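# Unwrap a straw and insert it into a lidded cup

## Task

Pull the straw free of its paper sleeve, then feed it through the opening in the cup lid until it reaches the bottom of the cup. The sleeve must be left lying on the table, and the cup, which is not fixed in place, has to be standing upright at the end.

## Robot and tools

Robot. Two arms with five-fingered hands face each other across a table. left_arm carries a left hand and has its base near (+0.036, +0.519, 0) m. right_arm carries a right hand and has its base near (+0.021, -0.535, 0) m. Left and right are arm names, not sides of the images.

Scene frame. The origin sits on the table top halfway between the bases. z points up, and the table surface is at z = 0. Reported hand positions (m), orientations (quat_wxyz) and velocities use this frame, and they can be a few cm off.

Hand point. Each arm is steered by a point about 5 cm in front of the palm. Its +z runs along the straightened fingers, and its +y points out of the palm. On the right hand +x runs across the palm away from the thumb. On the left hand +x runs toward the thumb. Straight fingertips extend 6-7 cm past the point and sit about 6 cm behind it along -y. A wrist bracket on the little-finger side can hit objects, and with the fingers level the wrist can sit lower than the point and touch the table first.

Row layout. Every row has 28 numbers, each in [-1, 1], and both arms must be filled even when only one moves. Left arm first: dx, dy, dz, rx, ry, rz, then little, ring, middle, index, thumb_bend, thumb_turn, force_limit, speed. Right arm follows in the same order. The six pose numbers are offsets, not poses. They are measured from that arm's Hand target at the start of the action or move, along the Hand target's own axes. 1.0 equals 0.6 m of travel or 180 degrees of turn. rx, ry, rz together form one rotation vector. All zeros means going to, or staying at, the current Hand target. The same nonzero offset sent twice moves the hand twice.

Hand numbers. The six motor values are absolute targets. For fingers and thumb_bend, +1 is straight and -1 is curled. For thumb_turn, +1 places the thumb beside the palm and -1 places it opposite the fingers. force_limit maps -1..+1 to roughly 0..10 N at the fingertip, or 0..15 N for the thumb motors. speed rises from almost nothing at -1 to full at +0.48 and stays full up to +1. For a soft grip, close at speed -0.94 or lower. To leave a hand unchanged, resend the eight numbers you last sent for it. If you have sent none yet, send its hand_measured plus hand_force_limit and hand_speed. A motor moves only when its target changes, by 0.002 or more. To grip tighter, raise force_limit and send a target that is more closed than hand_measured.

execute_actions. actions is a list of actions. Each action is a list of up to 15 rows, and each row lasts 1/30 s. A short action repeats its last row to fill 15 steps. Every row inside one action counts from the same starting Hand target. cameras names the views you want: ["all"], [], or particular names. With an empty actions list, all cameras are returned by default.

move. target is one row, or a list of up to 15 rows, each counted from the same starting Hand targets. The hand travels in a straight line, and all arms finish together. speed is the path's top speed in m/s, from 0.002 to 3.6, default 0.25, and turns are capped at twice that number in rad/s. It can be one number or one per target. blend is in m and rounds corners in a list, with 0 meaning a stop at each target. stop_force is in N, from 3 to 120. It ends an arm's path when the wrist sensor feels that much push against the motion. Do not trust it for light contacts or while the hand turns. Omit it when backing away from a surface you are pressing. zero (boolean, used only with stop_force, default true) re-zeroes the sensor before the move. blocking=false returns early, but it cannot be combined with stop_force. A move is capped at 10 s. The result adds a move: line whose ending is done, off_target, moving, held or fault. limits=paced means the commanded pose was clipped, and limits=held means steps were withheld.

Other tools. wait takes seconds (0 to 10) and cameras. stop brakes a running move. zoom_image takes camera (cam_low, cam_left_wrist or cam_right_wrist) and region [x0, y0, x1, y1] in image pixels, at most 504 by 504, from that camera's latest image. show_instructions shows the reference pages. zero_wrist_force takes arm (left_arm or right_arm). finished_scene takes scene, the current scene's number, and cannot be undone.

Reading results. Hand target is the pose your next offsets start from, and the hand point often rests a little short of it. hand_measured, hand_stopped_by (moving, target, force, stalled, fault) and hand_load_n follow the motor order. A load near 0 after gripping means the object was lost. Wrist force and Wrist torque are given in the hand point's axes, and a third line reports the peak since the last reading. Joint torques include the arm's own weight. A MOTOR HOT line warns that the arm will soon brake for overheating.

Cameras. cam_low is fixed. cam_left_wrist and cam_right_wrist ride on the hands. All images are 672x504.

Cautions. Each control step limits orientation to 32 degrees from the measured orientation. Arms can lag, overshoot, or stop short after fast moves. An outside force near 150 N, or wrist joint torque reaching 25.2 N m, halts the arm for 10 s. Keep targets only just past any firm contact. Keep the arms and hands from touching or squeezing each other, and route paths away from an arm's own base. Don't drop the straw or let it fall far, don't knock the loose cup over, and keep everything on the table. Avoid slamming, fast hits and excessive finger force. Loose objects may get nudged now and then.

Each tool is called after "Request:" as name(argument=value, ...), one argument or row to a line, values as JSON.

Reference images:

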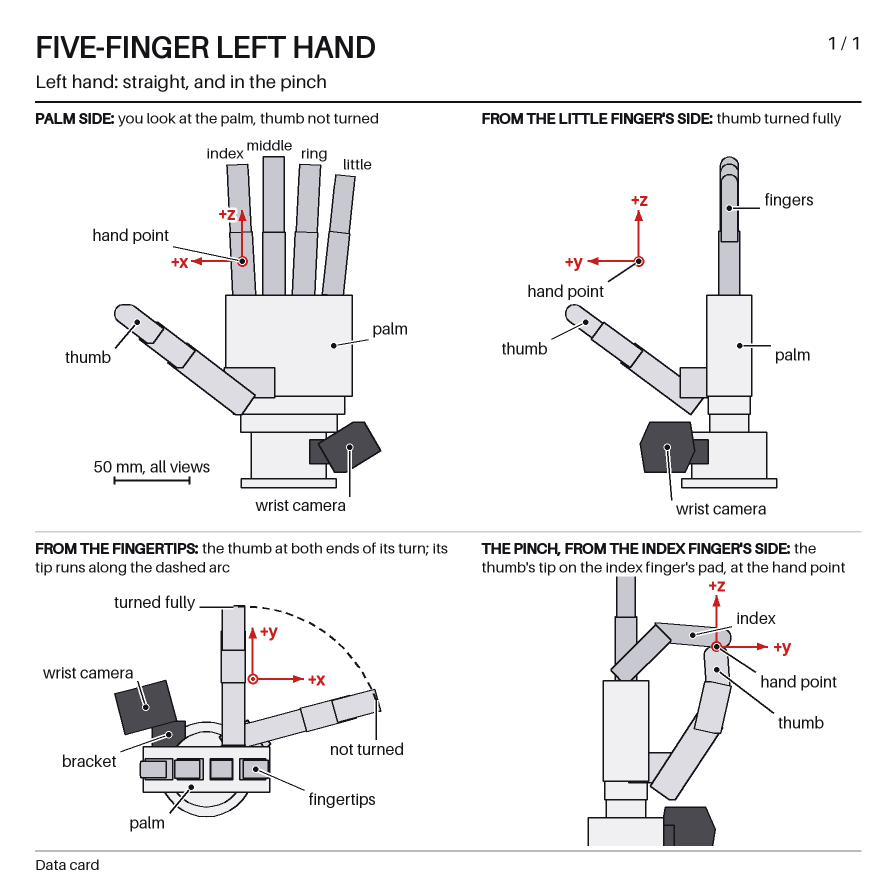

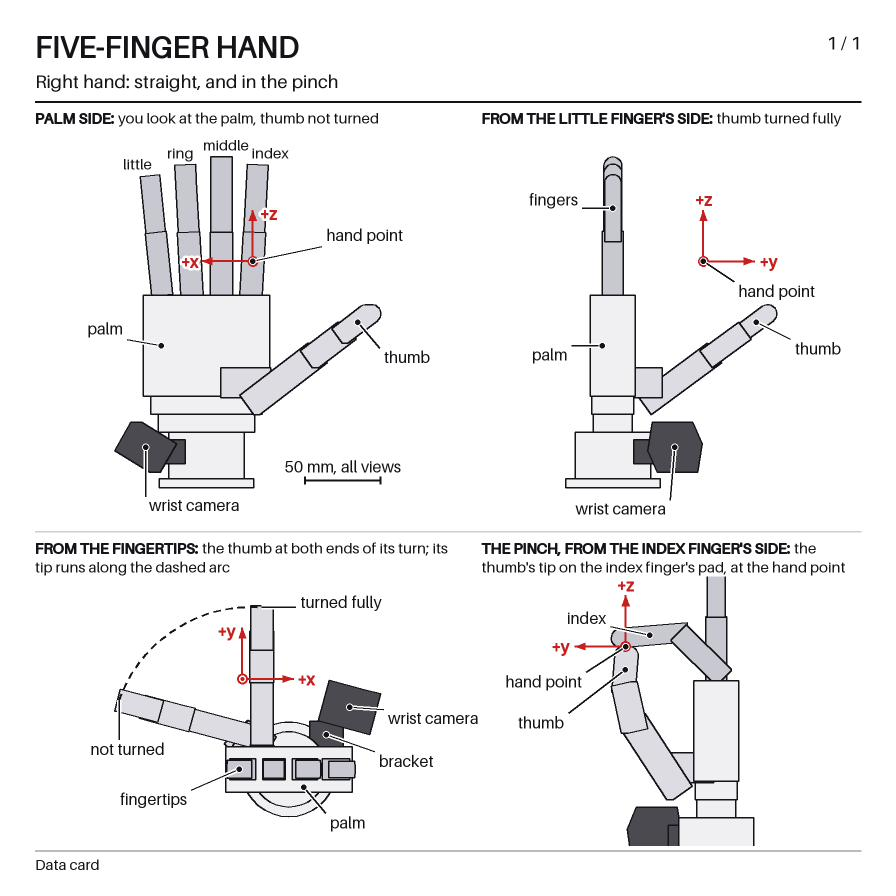

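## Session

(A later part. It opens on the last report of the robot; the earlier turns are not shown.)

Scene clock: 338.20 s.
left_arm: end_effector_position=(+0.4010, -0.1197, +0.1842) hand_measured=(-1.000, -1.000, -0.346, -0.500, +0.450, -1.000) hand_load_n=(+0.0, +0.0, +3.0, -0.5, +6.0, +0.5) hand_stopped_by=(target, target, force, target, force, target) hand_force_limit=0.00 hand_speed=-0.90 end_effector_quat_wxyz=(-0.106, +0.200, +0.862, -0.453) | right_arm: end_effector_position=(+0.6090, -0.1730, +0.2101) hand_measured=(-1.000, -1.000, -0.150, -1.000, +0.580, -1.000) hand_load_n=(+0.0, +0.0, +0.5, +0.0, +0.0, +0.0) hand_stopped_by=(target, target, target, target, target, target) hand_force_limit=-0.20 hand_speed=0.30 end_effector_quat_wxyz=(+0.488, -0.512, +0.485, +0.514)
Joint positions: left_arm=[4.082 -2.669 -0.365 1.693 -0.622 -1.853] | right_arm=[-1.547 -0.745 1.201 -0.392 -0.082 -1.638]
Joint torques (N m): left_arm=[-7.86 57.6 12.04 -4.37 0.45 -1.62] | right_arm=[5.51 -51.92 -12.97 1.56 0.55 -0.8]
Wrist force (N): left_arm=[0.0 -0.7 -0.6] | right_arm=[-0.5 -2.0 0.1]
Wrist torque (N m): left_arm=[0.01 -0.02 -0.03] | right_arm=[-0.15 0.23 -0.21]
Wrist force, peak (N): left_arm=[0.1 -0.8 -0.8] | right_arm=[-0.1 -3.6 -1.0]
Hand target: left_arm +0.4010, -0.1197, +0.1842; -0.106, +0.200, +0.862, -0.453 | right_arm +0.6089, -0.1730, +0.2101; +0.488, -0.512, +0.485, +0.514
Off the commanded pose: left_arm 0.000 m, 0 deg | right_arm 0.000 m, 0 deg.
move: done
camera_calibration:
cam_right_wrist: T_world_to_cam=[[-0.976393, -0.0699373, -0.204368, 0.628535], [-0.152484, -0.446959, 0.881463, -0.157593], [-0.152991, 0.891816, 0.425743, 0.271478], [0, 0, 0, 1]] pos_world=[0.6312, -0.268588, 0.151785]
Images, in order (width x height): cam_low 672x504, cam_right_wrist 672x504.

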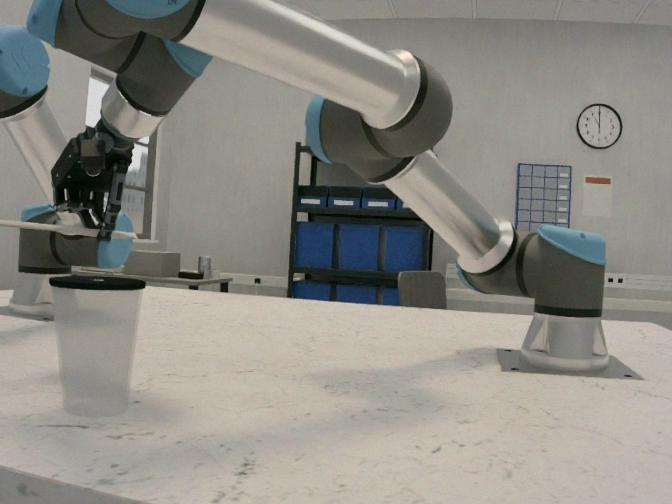

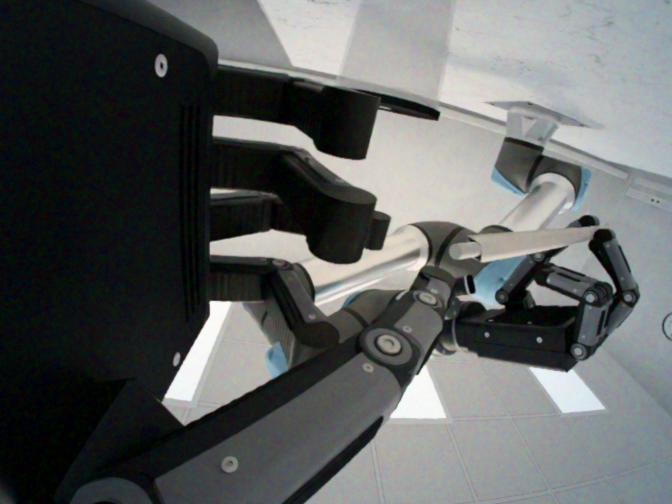

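Request:
move(
  target=[0,0,0,0,0,0,-1,-1,-0.45,-0.5,0.2,-1,0,-0.9,0.0085,0.0542,0.0138,0,0.0108,-0.0256,-1,-1,-0.15,-1,0.58,-1,-0.2,0.3],
  speed=0.04,
  cameras=["cam_low","cam_right_wrist"],
)

Request:
zoom_image(
  camera="cam_right_wrist",
  region=[300, 180, 500, 330],
)

Scene clock: 349.43 s.
left_arm: end_effector_position=(+0.4010, -0.1197, +0.1842) hand_measured=(-1.000, -1.000, -0.346, -0.500, +0.450, -1.000) hand_load_n=(+0.0, +0.0, +3.5, -0.5, +5.5, +0.5) hand_stopped_by=(target, target, force, target, force, target) hand_force_limit=0.00 hand_speed=-0.90 end_effector_quat_wxyz=(-0.106, +0.200, +0.862, -0.453) | right_arm: end_effector_position=(+0.5760, -0.1665, +0.2050) hand_measured=(-1.000, -1.000, -0.150, -1.000, +0.580, -1.000) hand_load_n=(+0.0, +0.0, +0.0, +0.0, +0.0, +0.0) hand_stopped_by=(target, target, target, target, target, target) hand_force_limit=-0.20 hand_speed=0.30 end_effector_quat_wxyz=(+0.500, -0.540, +0.471, +0.486)
Joint positions: left_arm=[4.082 -2.669 -0.365 1.693 -0.622 -1.853] | right_arm=[-1.539 -0.894 1.471 -0.917 -0.077 -1.314]
Joint torques (N m): left_arm=[-7.27 58.95 12.88 -4.25 -0.46 -1.49] | right_arm=[-6.89 -41.25 -30.4 -2.37 -0.95 1.99]
Wrist force (N): left_arm=[-0.1 -0.5 -0.5] | right_arm=[-0.4 -1.7 0.3]
Wrist torque (N m): left_arm=[0.02 -0.01 -0.03] | right_arm=[-0.16 0.15 -0.10]
Wrist force, peak (N): left_arm=[-0.1 -0.8 -0.7] | right_arm=[-0.8 -2.3 0.4]
Hand target: left_arm +0.4010, -0.1197, +0.1842; -0.106, +0.200, +0.862, -0.453 | right_arm +0.5760, -0.1664, +0.2049; +0.500, -0.540, +0.472, +0.485
Off the commanded pose: left_arm 0.000 m, 0 deg | right_arm 0.000 m, 0 deg.
move: done
camera_calibration:
cam_right_wrist: T_world_to_cam=[[-0.956425, -0.0767472, -0.281712, 0.598918], [-0.22452, -0.423499, 0.877633, -0.109001], [-0.186661, 0.90264, 0.387814, 0.291768], [0, 0, 0, 1]] pos_world=[0.602809, -0.263558, 0.151233]
Images, in order (width x height): cam_low 672x504, cam_right_wrist 672x504.

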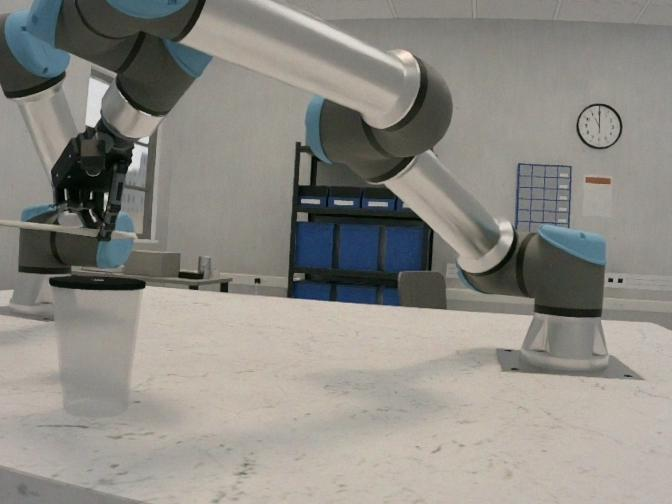

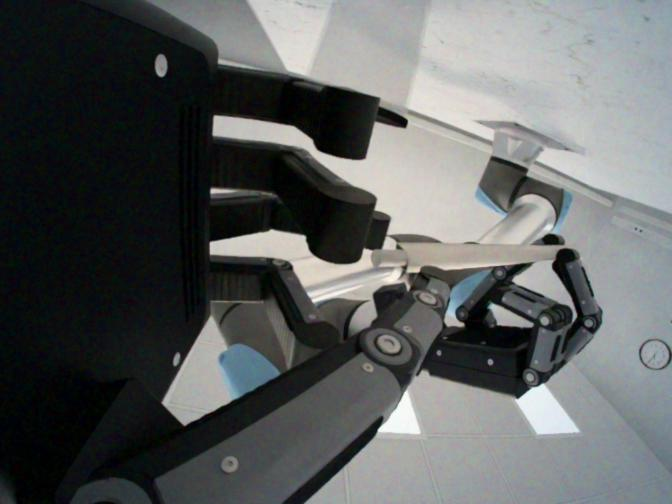

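Scaled by 2.520 from the camera's 672x504 image, which has a finer 960x720 frame.

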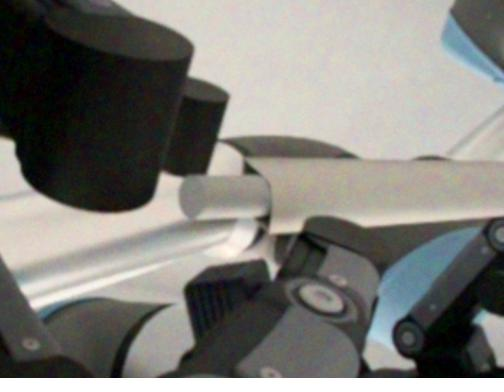

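Request:
move(
  target=[0,0,0,0,0,0,-1,-1,-0.45,-0.5,0.2,-1,0,-0.9,0,-0.0034,-0.0014,0,0,0,-1,-1,-0.15,-1,0.58,-1,-0.2,0.3],
  speed=0.02,
  cameras=[],
)

Request:
move(
  target=[0,0,0,0,0,0,-1,-1,-0.45,-0.5,0.2,-1,0,-0.9,0,0,0,0,0,0,-1,-1,-0.37,-1,0.36,-1,0.1,-0.92],
  cameras=["cam_right_wrist"],
)

Request:
zoom_image(
  camera="cam_right_wrist",
  region=[300, 180, 500, 330],
)

Scene clock: 355.07 s.
left_arm: end_effector_position=(+0.4010, -0.1197, +0.1842) hand_measured=(-1.000, -1.000, -0.346, -0.500, +0.450, -1.000) hand_load_n=(+0.0, +0.0, +3.5, -0.5, +5.5, +0.5) hand_stopped_by=(target, target, force, target, force, target) hand_force_limit=0.00 hand_speed=-0.90 end_effector_quat_wxyz=(-0.106, +0.200, +0.862, -0.453) | right_arm: end_effector_position=(+0.5781, -0.1672, +0.2051) hand_measured=(-1.000, -1.000, -0.150, -1.000, +0.580, -1.000) hand_load_n=(+0.0, +0.0, +0.0, +0.0, +0.0, +0.0) hand_stopped_by=(target, target, target, target, target, target) hand_force_limit=-0.20 hand_speed=0.30 end_effector_quat_wxyz=(+0.500, -0.540, +0.472, +0.485)
Joint positions: left_arm=[4.082 -2.669 -0.365 1.693 -0.622 -1.853] | right_arm=[-1.54 -0.896 1.476 -0.952 -0.079 -1.282]
Joint torques (N m): left_arm=[-7.38 59.5 13.13 -4.31 -0.68 -1.49] | right_arm=[-3.65 -54.23 -9.1 -0.72 -0.92 0.42]
Wrist force (N): left_arm=[0.0 -0.5 -0.3] | right_arm=[-0.5 -1.7 0.3]
Wrist torque (N m): left_arm=[0.02 -0.02 -0.02] | right_arm=[-0.17 0.18 -0.23]
Wrist force, peak (N): left_arm=[0.2 -0.9 -0.6] | right_arm=[-0.4 -2.1 -0.1]
Hand target: left_arm +0.4010, -0.1197, +0.1842; -0.106, +0.200, +0.862, -0.453 | right_arm +0.5781, -0.1672, +0.2051; +0.500, -0.540, +0.472, +0.485
Off the commanded pose: left_arm 0.000 m, 0 deg | right_arm 0.000 m, 0 deg.
move: done
No camera images: "cameras" was empty.

Scene clock: 356.27 s.
left_arm: end_effector_position=(+0.4010, -0.1197, +0.1842) hand_measured=(-1.000, -1.000, -0.346, -0.500, +0.450, -1.000) hand_load_n=(+0.5, +0.0, +3.5, -0.5, +6.0, -1.0) hand_stopped_by=(target, target, force, target, force, target) hand_force_limit=0.00 hand_speed=-0.90 end_effector_quat_wxyz=(-0.106, +0.200, +0.862, -0.453) | right_arm: end_effector_position=(+0.5781, -0.1672, +0.2051) hand_measured=(-1.000, -1.000, -0.342, -1.000, +0.470, -1.000) hand_load_n=(+0.0, +0.0, +8.0, +0.0, +8.5, +0.5) hand_stopped_by=(target, target, force, target, force, target) hand_force_limit=0.10 hand_speed=-0.92 end_effector_quat_wxyz=(+0.500, -0.540, +0.472, +0.486)
Joint positions: left_arm=[4.082 -2.669 -0.365 1.693 -0.622 -1.853] | right_arm=[-1.54 -0.896 1.476 -0.952 -0.079 -1.282]
Joint torques (N m): left_arm=[-6.95 59.35 12.36 -4.15 -0.81 -1.36] | right_arm=[5.61 -43.91 -30.42 0.87 0.92 -1.38]
Wrist force (N): left_arm=[-2.0 -0.5 -0.8] | right_arm=[-0.4 0.8 1.1]
Wrist torque (N m): left_arm=[0.04 -0.02 0.05] | right_arm=[-0.09 0.13 -0.17]
Wrist force, peak (N): left_arm=[-2.3 -0.6 -0.7] | right_arm=[-0.4 -2.0 0.2]
Hand target: left_arm +0.4010, -0.1197, +0.1842; -0.106, +0.200, +0.862, -0.453 | right_arm +0.5781, -0.1672, +0.2051; +0.500, -0.540, +0.472, +0.486
Off the commanded pose: left_arm 0.000 m, 0 deg | right_arm 0.000 m, 0 deg.
move: done
camera_calibration:
cam_right_wrist: T_world_to_cam=[[-0.956465, -0.0766567, -0.281601, 0.60103], [-0.225016, -0.420774, 0.878816, -0.108505], [-0.185857, 0.903921, 0.385206, 0.293026], [0, 0, 0, 1]] pos_world=[0.604909, -0.264456, 0.151731]
Images, in order (width x height): cam_right_wrist 672x504.

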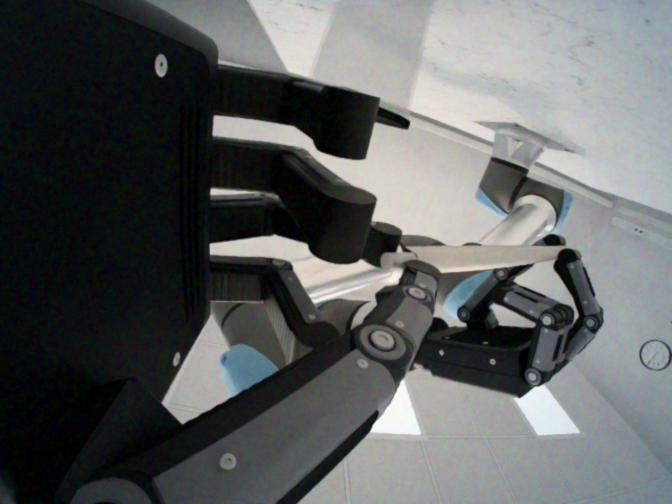

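Scaled by 2.520 from the camera's 672x504 image, which has a finer 960x720 frame.

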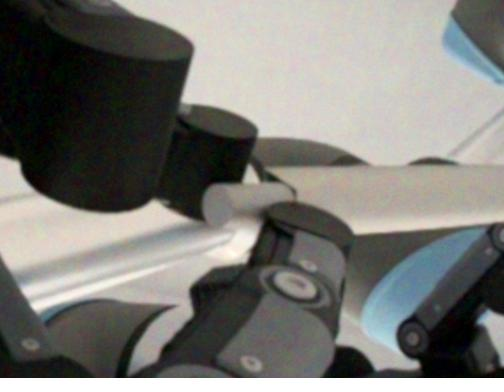

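Request:
move(
  target=[0,0,0,0,0,0,-1,-1,-0.45,-0.5,0.46,-1,0,-0.9,0,-0.046,-0.0195,0,0,0,-1,-1,-0.37,-1,0.36,-1,0.1,-0.92],
  speed=0.02,
  cameras=["cam_right_wrist","cam_low"],
)

Request:
zoom_image(
  camera="cam_right_wrist",
  region=[300, 180, 500, 330],
)

Request:
zoom_image(
  camera="cam_low",
  region=[0, 160, 160, 280],
)

Scene clock: 363.63 s.
left_arm: end_effector_position=(+0.4010, -0.1197, +0.1842) hand_measured=(-1.000, -1.000, -0.346, -0.500, +0.462, -1.000) hand_load_n=(+0.0, +0.0, +1.0, +0.0, +2.0, -0.5) hand_stopped_by=(target, target, force, target, target, target) hand_force_limit=0.00 hand_speed=-0.90 end_effector_quat_wxyz=(-0.106, +0.200, +0.862, -0.453) | right_arm: end_effector_position=(+0.6062, -0.1774, +0.2077) hand_measured=(-1.000, -1.000, -0.342, -1.000, +0.470, -1.000) hand_load_n=(+0.0, +0.0, +8.0, +0.0, +8.0, +1.0) hand_stopped_by=(target, target, force, target, force, target) hand_force_limit=0.10 hand_speed=-0.92 end_effector_quat_wxyz=(+0.500, -0.540, +0.472, +0.485)
Joint positions: left_arm=[4.082 -2.669 -0.365 1.693 -0.622 -1.853] | right_arm=[-1.555 -0.837 1.355 -0.833 -0.093 -1.339]
Joint torques (N m): left_arm=[-6.56 59.32 12.78 -4.09 -0.76 -1.46] | right_arm=[5.88 -45.85 -26.35 -0.88 1.27 0.7]
Wrist force (N): left_arm=[-0.4 -0.5 -0.7] | right_arm=[-0.5 -1.1 0.5]
Wrist torque (N m): left_arm=[0.02 -0.03 -0.01] | right_arm=[-0.21 0.17 -0.14]
Wrist force, peak (N): left_arm=[-4.3 -0.5 -0.6] | right_arm=[-0.5 3.2 2.3]
Hand target: left_arm +0.4010, -0.1197, +0.1842; -0.106, +0.200, +0.862, -0.453 | right_arm +0.6062, -0.1773, +0.2077; +0.500, -0.540, +0.472, +0.486
Off the commanded pose: left_arm 0.000 m, 0 deg | right_arm 0.000 m, 0 deg.
move: done
camera_calibration:
cam_right_wrist: T_world_to_cam=[[-0.956466, -0.0766504, -0.281598, 0.627859], [-0.225024, -0.420735, 0.878832, -0.108746], [-0.185841, 0.90394, 0.385171, 0.306467], [0, 0, 0, 1]] pos_world=[0.633009, -0.274656, 0.154331]
Images, in order (width x height): cam_low 672x504, cam_right_wrist 672x504.

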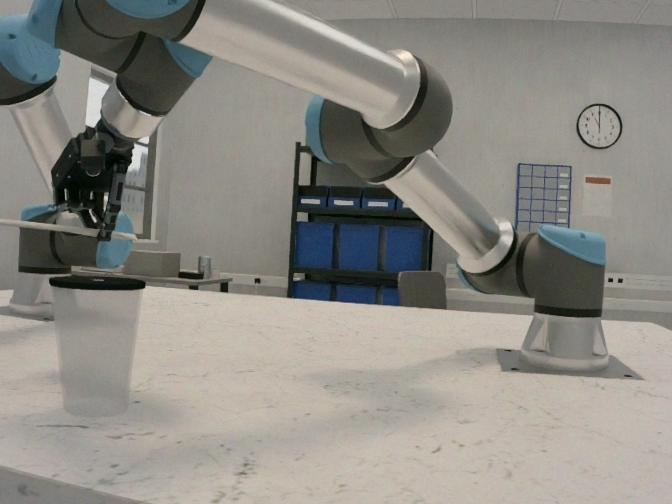

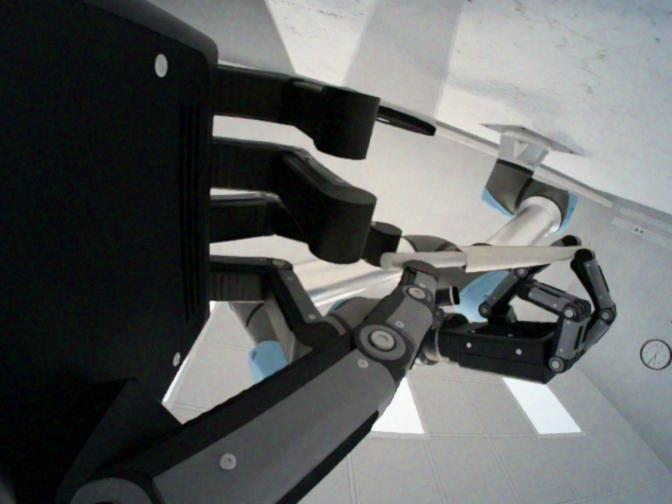

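Scaled by 2.520 from the camera's 672x504 image, which has a finer 960x720 frame.

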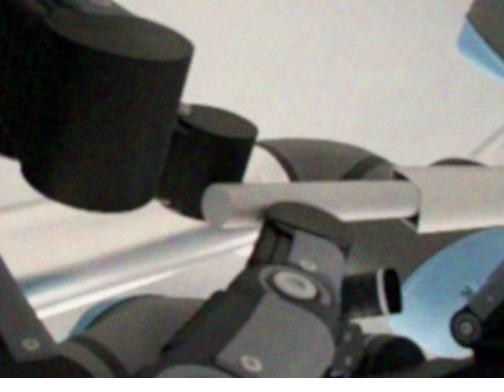

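Scaled by 3.150 from the camera's 672x504 image, which has a finer 960x720 frame.

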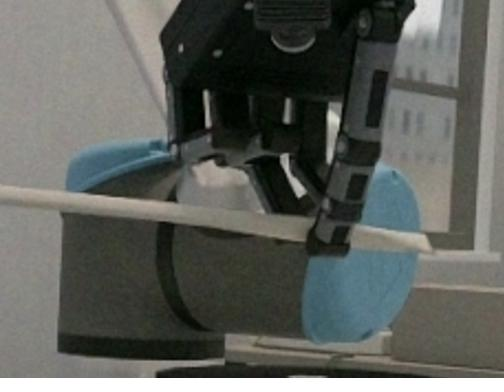

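Request:
move(
  target=[0,0,0,0,0,0,-1,-1,-0.45,-0.5,0.46,-1,0,-0.9,0,-0.291,-0.1235,0,0,0,-1,-1,-0.37,-1,0.36,-1,0.1,-0.92],
  speed=0.05,
  cameras=["cam_right_wrist","cam_low"],
)

Scene clock: 369.77 s.
left_arm: end_effector_position=(+0.4010, -0.1197, +0.1842) hand_measured=(-1.000, -1.000, -0.346, -0.500, +0.460, -1.000) hand_load_n=(+0.0, +0.0, +0.0, +0.0, +0.0, +0.0) hand_stopped_by=(target, target, force, target, target, target) hand_force_limit=0.00 hand_speed=-0.90 end_effector_quat_wxyz=(-0.106, +0.200, +0.862, -0.453) | right_arm: end_effector_position=(+0.7835, -0.2417, +0.2241) hand_measured=(-1.000, -1.000, -0.342, -1.000, +0.470, -1.000) hand_load_n=(+0.0, +0.0, +4.0, +0.0, +6.5, +0.5) hand_stopped_by=(target, target, force, target, force, target) hand_force_limit=0.10 hand_speed=-0.92 end_effector_quat_wxyz=(+0.499, -0.541, +0.475, +0.482)
Joint positions: left_arm=[4.082 -2.669 -0.365 1.693 -0.622 -1.853] | right_arm=[-1.625 -0.209 0.071 -0.096 -0.158 -1.422]
Joint torques (N m): left_arm=[-5.27 59.61 12.69 -3.65 -0.69 -1.63] | right_arm=[9.46 -58.72 -32.81 1.22 -0.59 1.65]
Wrist force (N): left_arm=[0.2 -0.6 -0.5] | right_arm=[-0.3 -2.1 0.1]
Wrist torque (N m): left_arm=[0.03 -0.05 0.00] | right_arm=[-0.19 0.23 -0.20]
Wrist force, peak (N): left_arm=[-1.4 -0.7 -0.7] | right_arm=[0.0 -2.5 -0.3]
Hand target: left_arm +0.4010, -0.1197, +0.1842; -0.106, +0.200, +0.862, -0.453 | right_arm +0.7838, -0.2417, +0.2242; -0.500, +0.540, -0.472, -0.486
Off the commanded pose: left_arm 0.000 m, 0 deg | right_arm 0.000 m, 1 deg.
move: done
camera_calibration:
cam_right_wrist: T_world_to_cam=[[-0.956783, -0.0743227, -0.281144, 0.797782], [-0.2271, -0.412892, 0.882012, -0.107447], [-0.181636, 0.907742, 0.37817, 0.390397], [0, 0, 0, 1]] pos_world=[0.809813, -0.339451, 0.171425]
Images, in order (width x height): cam_low 672x504, cam_right_wrist 672x504.

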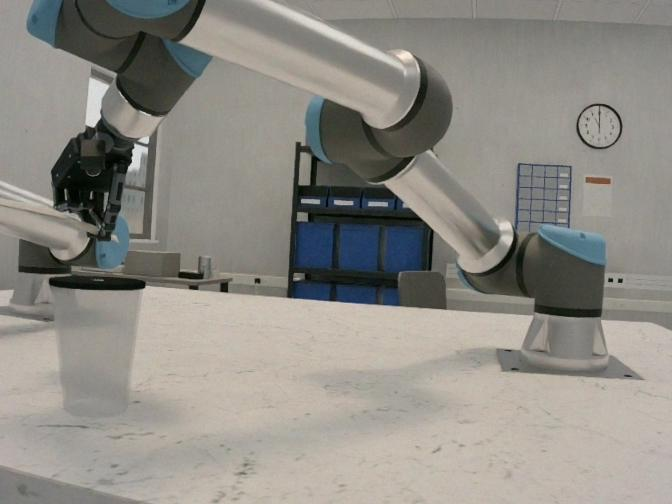

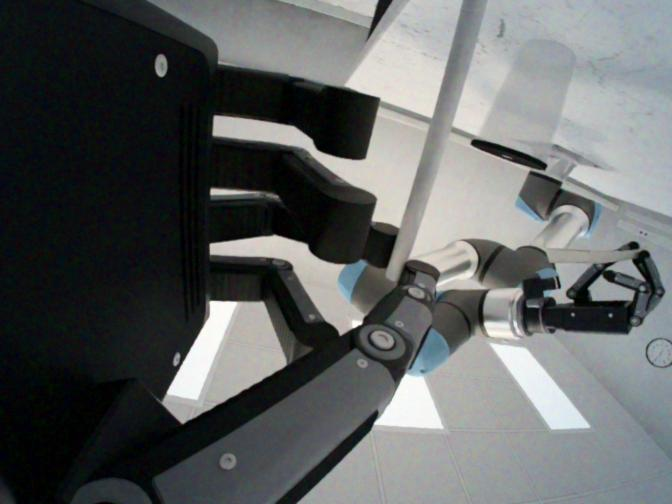

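Request:
move(
  target=[0.0367,0.1755,0.2143,0,0,0,-1,-1,-0.45,-0.5,0.46,-1,0,-0.9,0,0,0,0,0,0,-1,-1,-0.37,-1,0.36,-1,0.1,-0.92],
  speed=0.1,
  cameras=["cam_low","cam_left_wrist"],
)

Request:
zoom_image(
  camera="cam_low",
  region=[0, 130, 240, 420],
)

Scene clock: 382.53 s.
left_arm: end_effector_position=(+0.3606, -0.1512, +0.0245) hand_measured=(-1.000, -1.000, -0.346, -0.500, +0.460, -1.000) hand_load_n=(+0.0, +0.0, +0.0, +0.0, +0.0, +0.0) hand_stopped_by=(target, target, force, target, target, target) hand_force_limit=0.00 hand_speed=-0.90 end_effector_quat_wxyz=(-0.106, +0.200, +0.862, -0.453) | right_arm: end_effector_position=(+0.7835, -0.2417, +0.2241) hand_measured=(-1.000, -1.000, -0.342, -1.000, +0.470, -1.000) hand_load_n=(+0.0, +0.5, +4.0, +0.0, +6.5, +1.0) hand_stopped_by=(target, target, force, target, force, target) hand_force_limit=0.10 hand_speed=-0.92 end_effector_quat_wxyz=(+0.499, -0.541, +0.475, +0.482)
Joint positions: left_arm=[4.007 -2.694 -0.701 2.151 -0.643 -1.974] | right_arm=[-1.625 -0.209 0.071 -0.096 -0.158 -1.422]
Joint torques (N m): left_arm=[8.84 60.12 30.08 -1.95 2.49 1.56] | right_arm=[8.29 -60.03 -31.83 1.01 1.73 -0.68]
Wrist force (N): left_arm=[-0.2 -1.1 -0.5] | right_arm=[-0.2 -1.8 0.2]
Wrist torque (N m): left_arm=[-0.05 -0.01 -0.03] | right_arm=[-0.15 0.22 -0.18]
Wrist force, peak (N): left_arm=[-0.2 -1.5 -1.1] | right_arm=[-0.2 -2.1 0.0]
Hand target: left_arm +0.3607, -0.1513, +0.0245; -0.106, +0.200, +0.862, -0.453 | right_arm +0.7835, -0.2417, +0.2241; -0.499, +0.541, -0.475, -0.482 (not the last commanded pose)
Off the commanded pose: left_arm 0.000 m, 0 deg | right_arm 0.000 m, 1 deg.
move: done
camera_calibration:
cam_left_wrist: T_world_to_cam=[[-0.448739, -0.390435, 0.803862, 0.0841285], [-0.577915, 0.812896, 0.0722143, 0.341913], [-0.681651, -0.432158, -0.590416, 0.308565], [0, 0, 0, 1]] pos_world=[0.445682, -0.111745, 0.0898628]
Images, in order (width x height): cam_low 672x504, cam_left_wrist 672x504.

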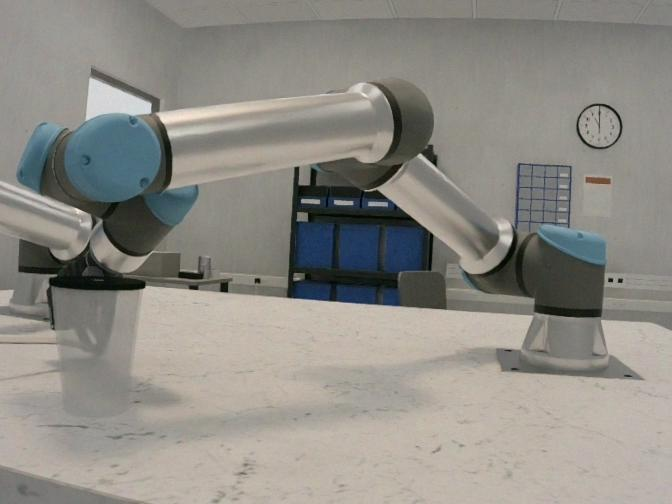

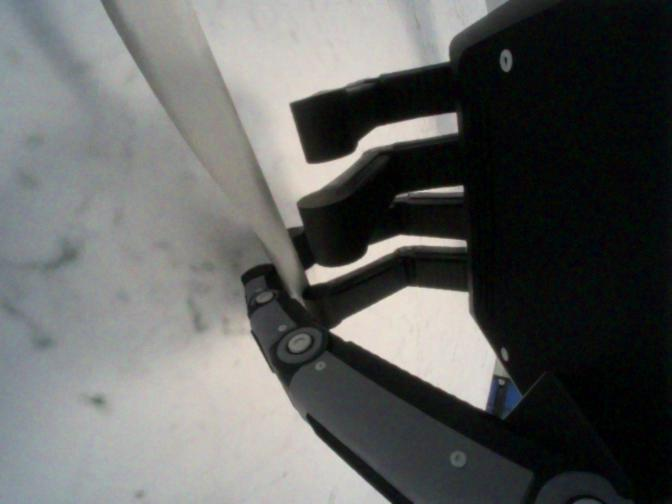

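Scaled by 1.738 from the camera's 672x504 image, which has a finer 960x720 frame.

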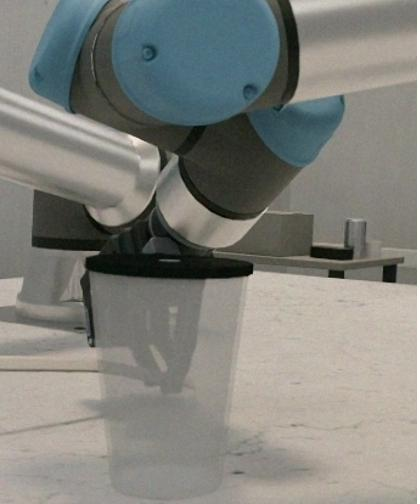

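Request:
move(
  target=[0,0,0,0,0,0,-1,-1,-0.1,-0.15,0.6,-1,0,-0.85,0,0,0,0,0,0,-1,-1,-0.37,-1,0.36,-1,0.1,-0.92],
  cameras=[],
)

Request:
move(
  target=[
    [0,-0.05,-0.035,0,0,0,-1,-1,-0.1,-0.15,0.6,-1,0,-0.85,0,0,0,0,0,0,-1,-1,-0.37,-1,0.36,-1,0.1,-0.92],
    [0,-0.191,-0.134,0,0,0,-1,-1,-0.1,-0.15,0.6,-1,0,-0.85,0,0,0,0,0,0,-1,-1,-0.37,-1,0.36,-1,0.1,-0.92],
    [0.392,-0.0253,-0.733,0,0,0,-1,-1,-0.1,-0.15,0.6,-1,0,-0.85,0,0,0,0,0,0,-1,-1,-0.37,-1,0.36,-1,0.1,-0.92],
  ],
  speed=[0.05,0.2,0.25],
  blend=[0.01,0.03,0],
  cameras=["all"],
)

Request:
zoom_image(
  camera="cam_low",
  region=[0, 130, 240, 420],
)

Scene clock: 392.10 s.
left_arm: end_effector_position=(+0.3607, -0.1513, +0.0245) hand_measured=(-1.000, -1.000, -0.100, -0.150, +0.600, -1.000) hand_load_n=(+0.0, +0.0, +0.0, +0.0, +0.0, +0.0) hand_stopped_by=(target, target, target, target, target, target) hand_force_limit=0.00 hand_speed=-0.85 end_effector_quat_wxyz=(-0.106, +0.200, +0.862, -0.453) | right_arm: end_effector_position=(+0.7835, -0.2417, +0.2241) hand_measured=(-1.000, -1.000, -0.342, -1.000, +0.470, -1.000) hand_load_n=(+0.0, +0.0, +4.0, +0.0, +6.5, +1.0) hand_stopped_by=(target, target, force, target, force, target) hand_force_limit=0.10 hand_speed=-0.92 end_effector_quat_wxyz=(+0.499, -0.541, +0.475, +0.482)
Joint positions: left_arm=[4.008 -2.694 -0.701 2.152 -0.643 -1.974] | right_arm=[-1.625 -0.209 0.071 -0.096 -0.158 -1.422]
Joint torques (N m): left_arm=[7.7 62.54 29.08 -1.4 3.14 1.61] | right_arm=[9.05 -61.18 -32.7 0.71 1.78 -0.81]
Wrist force (N): left_arm=[-0.1 -0.7 -0.7] | right_arm=[-0.4 -1.8 0.0]
Wrist torque (N m): left_arm=[0.02 -0.02 -0.04] | right_arm=[-0.14 0.26 -0.20]
Wrist force, peak (N): left_arm=[0.1 -1.1 -0.8] | right_arm=[-0.3 -2.2 -0.1]
Hand target: left_arm +0.3607, -0.1513, +0.0245; -0.106, +0.200, +0.862, -0.453 | right_arm +0.7835, -0.2417, +0.2241; -0.499, +0.541, -0.475, -0.482
Off the commanded pose: left_arm 0.000 m, 0 deg | right_arm 0.000 m, 0 deg.
move: done
No camera images: "cameras" was empty.

Scene clock: 395.60 s.
left_arm: end_effector_position=(+0.3059, +0.2695, +0.2870) hand_measured=(-1.000, -1.000, -0.100, -0.150, +0.600, -1.000) hand_load_n=(+0.0, +0.0, +0.0, +0.0, +0.0, +0.0) hand_stopped_by=(target, target, target, target, target, target) hand_force_limit=0.00 hand_speed=-0.85 end_effector_quat_wxyz=(-0.106, +0.200, +0.862, -0.453) | right_arm: end_effector_position=(+0.7835, -0.2417, +0.2241) hand_measured=(-1.000, -1.000, -0.342, -1.000, +0.470, -1.000) hand_load_n=(+0.0, +0.0, +4.0, +0.0, +6.0, +1.0) hand_stopped_by=(target, target, force, target, force, target) hand_force_limit=0.10 hand_speed=-0.92 end_effector_quat_wxyz=(+0.499, -0.541, +0.475, +0.482)
Joint positions: left_arm=[4.767 -1.779 -1.778 1.36 -0.776 -0.779] | right_arm=[-1.625 -0.209 0.071 -0.096 -0.158 -1.422]
Joint torques (N m): left_arm=[8.58 33.31 13.77 -4.88 -0.99 1.71] | right_arm=[10.16 -61.16 -32.01 0.91 1.6 -1.1]
Wrist force (N): left_arm=[0.2 -0.7 -0.6] | right_arm=[-0.2 -1.8 0.1]
Wrist torque (N m): left_arm=[0.04 -0.06 -0.03] | right_arm=[-0.14 0.22 -0.19]
Wrist force, peak (N): left_arm=[1.4 -0.2 -2.0] | right_arm=[-0.5 -2.2 0.1]
Hand target: left_arm +0.3058, +0.2696, +0.2870; -0.106, +0.200, +0.862, -0.453 | right_arm +0.7835, -0.2417, +0.2241; -0.499, +0.541, -0.475, -0.482
Off the commanded pose: left_arm 0.000 m, 0 deg | right_arm 0.000 m, 0 deg.
move: done
camera_calibration:
cam_left_wrist: T_world_to_cam=[[-0.448876, -0.390147, 0.803925, 0.0128871], [-0.578072, 0.81283, 0.0716989, -0.0504492], [-0.681427, -0.432542, -0.590393, 0.608078], [0, 0, 0, 1]] pos_world=[0.390982, 0.309054, 0.352262]
cam_right_wrist: T_world_to_cam=[[-0.956807, -0.0742478, -0.281083, 0.797816], [-0.227077, -0.41287, 0.882029, -0.107461], [-0.181539, 0.907759, 0.378177, 0.390324], [0, 0, 0, 1]] pos_world=[0.809813, -0.339451, 0.171425]

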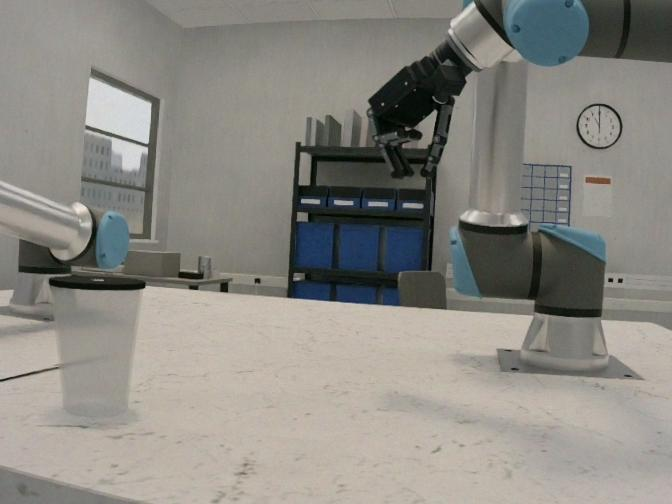

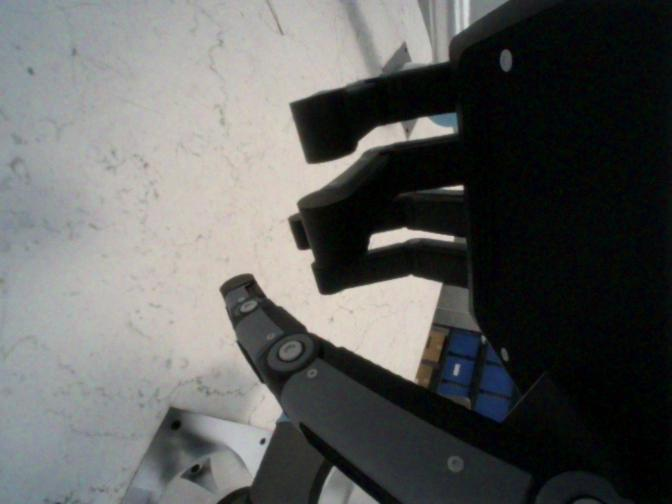

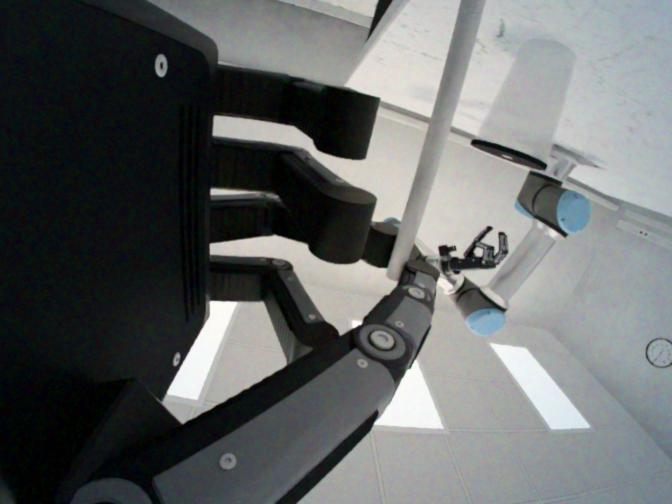

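Scaled by 1.738 from the camera's 672x504 image, which has a finer 960x720 frame.

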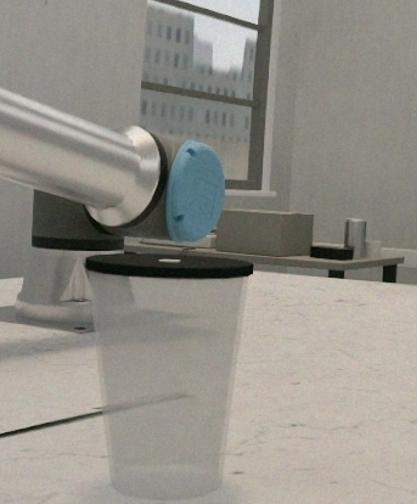

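Request:
move(
  target=[
    [0,0,0,0.055,-0.137,-0.095,-1,-1,-0.1,-0.15,0.6,-1,0,-0.85,-0.2275,-0.0187,-0.0083,0,-0.0151,0.034,-1,-1,-0.37,-1,0.36,-1,0.1,-0.92],
    [0,0,0,0.11,-0.273,-0.19,-1,-1,-0.1,-0.15,0.6,-1,0,-0.85,-0.2608,0.2412,0.3142,0,-0.0151,0.034,-1,-1,-0.37,-1,0.36,-1,0.1,-0.92],
  ],
  speed=0.15,
  blend=[0.03,0],
  cameras=["all"],
)

Request:
zoom_image(
  camera="cam_right_wrist",
  region=[350, 0, 670, 290],
)

Scene clock: 421.43 s.
left_arm: end_effector_position=(+0.3058, +0.2696, +0.2870) hand_measured=(-1.000, -1.000, -0.100, -0.150, +0.600, -1.000) hand_load_n=(+0.0, +0.0, +0.0, +0.0, +0.0, +0.0) hand_stopped_by=(target, target, target, target, target, target) hand_force_limit=0.00 hand_speed=-0.85 end_effector_quat_wxyz=(-0.100, +0.276, -0.761, +0.579) | right_arm: end_effector_position=(+0.6174, -0.0558, +0.3613) hand_measured=(-1.000, -1.000, -0.342, -1.000, +0.470, -1.000) hand_load_n=(+0.0, +0.0, +4.0, +0.0, +6.5, +1.0) hand_stopped_by=(target, target, force, target, force, target) hand_force_limit=0.10 hand_speed=-0.92 end_effector_quat_wxyz=(+0.483, -0.504, +0.492, +0.520) end_effector_velocity=(+0.001, +0.000, -0.001) end_effector_angular_velocity=(+0.001, -0.002, +0.000)
Joint positions: left_arm=[5.246 -1.314 -2.264 1.929 -0.316 -1.665] | right_arm=[-1.375 -0.798 0.9 -0.177 0.096 -1.472]
Joint velocities: left_arm=[within noise] | right_arm=[0 0.001 0 -0.006 0 0.003]
Joint torques (N m): left_arm=[8.27 9.8 5.09 -4.69 3.09 -1.46] | right_arm=[7.51 -54.49 -21.45 -2.46 -0.09 2.08]
Wrist force (N): left_arm=[0.3 -0.3 -0.3] | right_arm=[0.2 -2.2 -0.1]
Wrist torque (N m): left_arm=[0.06 -0.10 -0.10] | right_arm=[-0.19 0.15 -0.12]
Wrist force, peak (N): left_arm=[0.5 -1.0 -0.5] | right_arm=[-0.8 -2.4 -0.5]
Hand target: left_arm +0.3058, +0.2696, +0.2870; +0.100, -0.276, +0.761, -0.579 | right_arm +0.6174, -0.0558, +0.3613; +0.484, -0.503, +0.491, +0.521
Off the commanded pose: left_arm 0.000 m, 0 deg | right_arm 0.000 m, 0 deg.
elbow stopped short (right arm): the move would have taken joint 3 (elbow) straighter than the controller allows.
move: done
camera_calibration:
cam_left_wrist: T_world_to_cam=[[0.101612, -0.292618, 0.950815, -0.223997], [-0.993635, -0.0765692, 0.0826234, 0.31321], [0.0486261, -0.953159, -0.298535, 0.441447], [0, 0, 0, 1]] pos_world=[0.312512, 0.379206, 0.318888]
cam_right_wrist: T_world_to_cam=[[-0.981802, -0.0652576, -0.178341, 0.670091], [-0.131073, -0.44669, 0.885035, -0.251738], [-0.137418, 0.892305, 0.430008, 0.0926502], [0, 0, 0, 1]] pos_world=[0.637632, -0.151393, 0.302461]

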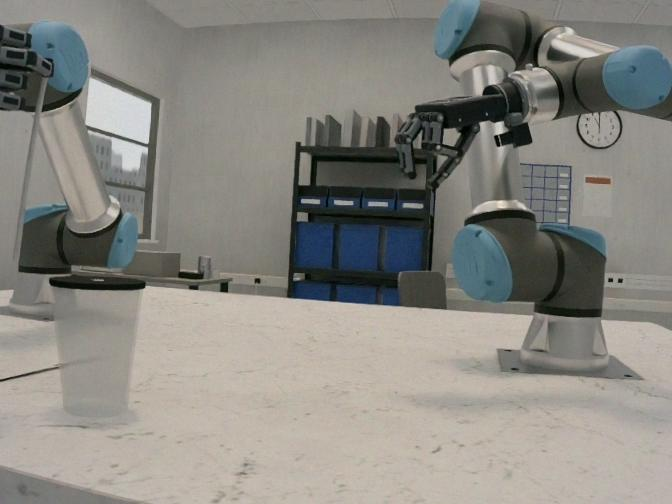

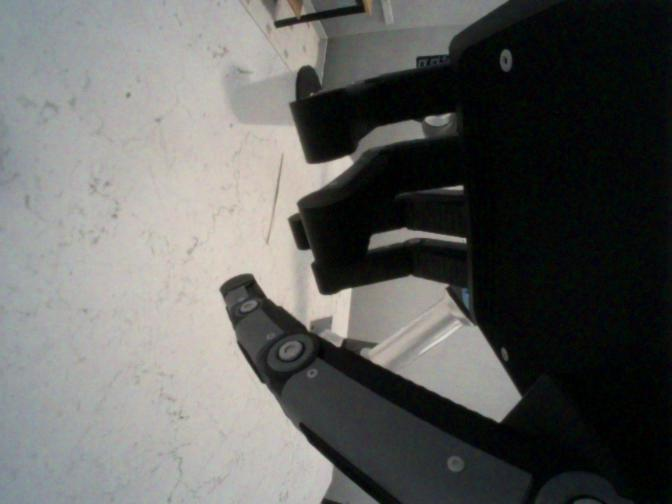

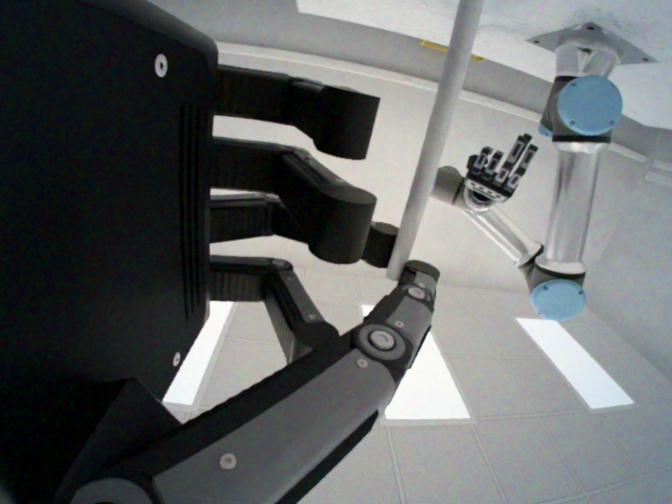

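Scaled by 1.575 from the camera's 672x504 image, which has a finer 960x720 frame.

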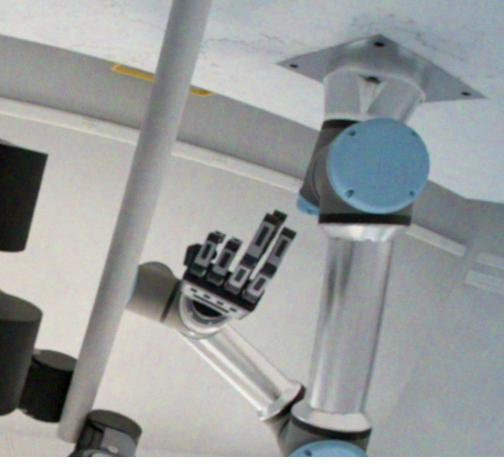

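Request:
move(
  target=[0,0,0,0.023,-0.13,-0.043,-1,-1,-0.1,-0.15,0.6,-1,0,-0.85,0,0.046,0.085,0,0,0,-1,-1,-0.37,-1,0.36,-1,0.1,-0.92],
  speed=0.15,
  cameras=["all"],
)

Scene clock: 437.70 s.
left_arm: end_effector_position=(+0.3059, +0.2696, +0.2870) hand_measured=(-1.000, -1.000, -0.100, -0.150, +0.600, -1.000) hand_load_n=(+0.0, +0.0, +0.0, +0.0, +0.0, +0.0) hand_stopped_by=(target, target, target, target, target, target) hand_force_limit=0.00 hand_speed=-0.85 end_effector_quat_wxyz=(-0.223, +0.434, -0.683, +0.543) | right_arm: end_effector_position=(+0.5872, -0.0062, +0.3625) hand_measured=(-1.000, -1.000, -0.342, -1.000, +0.470, -1.000) hand_load_n=(+0.0, +0.0, +4.0, +0.0, +6.5, +0.5) hand_stopped_by=(target, target, force, target, force, target) hand_force_limit=0.10 hand_speed=-0.92 end_effector_quat_wxyz=(+0.484, -0.503, +0.491, +0.521)
Joint positions: left_arm=[5.226 -0.861 -2.257 2.453 -0.528 -2.724] | right_arm=[-1.296 -0.824 0.945 -0.185 0.175 -1.483]
Joint torques (N m): left_arm=[8.32 -0.43 14.73 -2.86 2.86 1.71] | right_arm=[-6.63 -48.93 -28.35 -2.04 -1.96 1.45]
Wrist force (N): left_arm=[0.2 -0.8 -0.3] | right_arm=[0.0 -2.0 0.3]
Wrist torque (N m): left_arm=[-0.02 -0.08 -0.03] | right_arm=[-0.18 0.16 -0.12]
Wrist force, peak (N): left_arm=[0.1 -1.0 -0.6] | right_arm=[0.2 -2.5 -0.5]
Hand target: left_arm +0.3058, +0.2696, +0.2870; +0.223, -0.434, +0.683, -0.543 | right_arm +0.5873, -0.0062, +0.3625; +0.484, -0.503, +0.491, +0.521
Off the commanded pose: left_arm 0.000 m, 0 deg | right_arm 0.000 m, 0 deg.
move: done
camera_calibration:
cam_left_wrist: T_world_to_cam=[[0.216239, -0.223042, 0.950522, -0.277733], [-0.868254, -0.489171, 0.0827387, 0.386076], [0.446514, -0.843187, -0.299435, 0.290349], [0, 0, 0, 1]] pos_world=[0.265624, 0.371729, 0.318989]
cam_right_wrist: T_world_to_cam=[[-0.98187, -0.0646548, -0.178188, 0.643889], [-0.130669, -0.450125, 0.883353, -0.234248], [-0.13732, 0.890622, 0.433516, 0.0424272], [0, 0, 0, 1]] pos_world=[0.607433, -0.101597, 0.303264]

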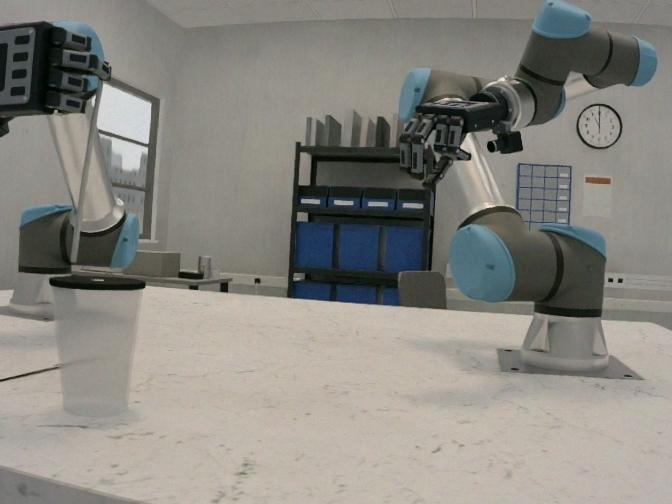

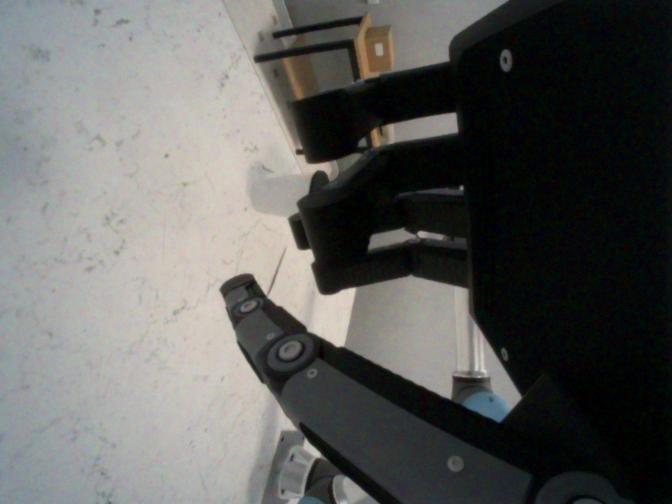

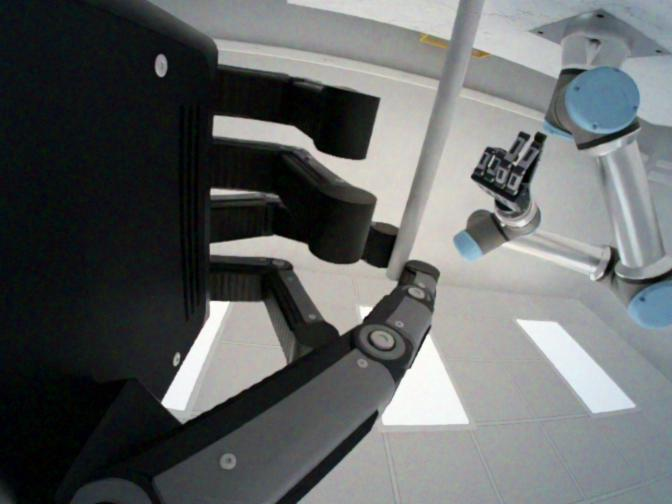

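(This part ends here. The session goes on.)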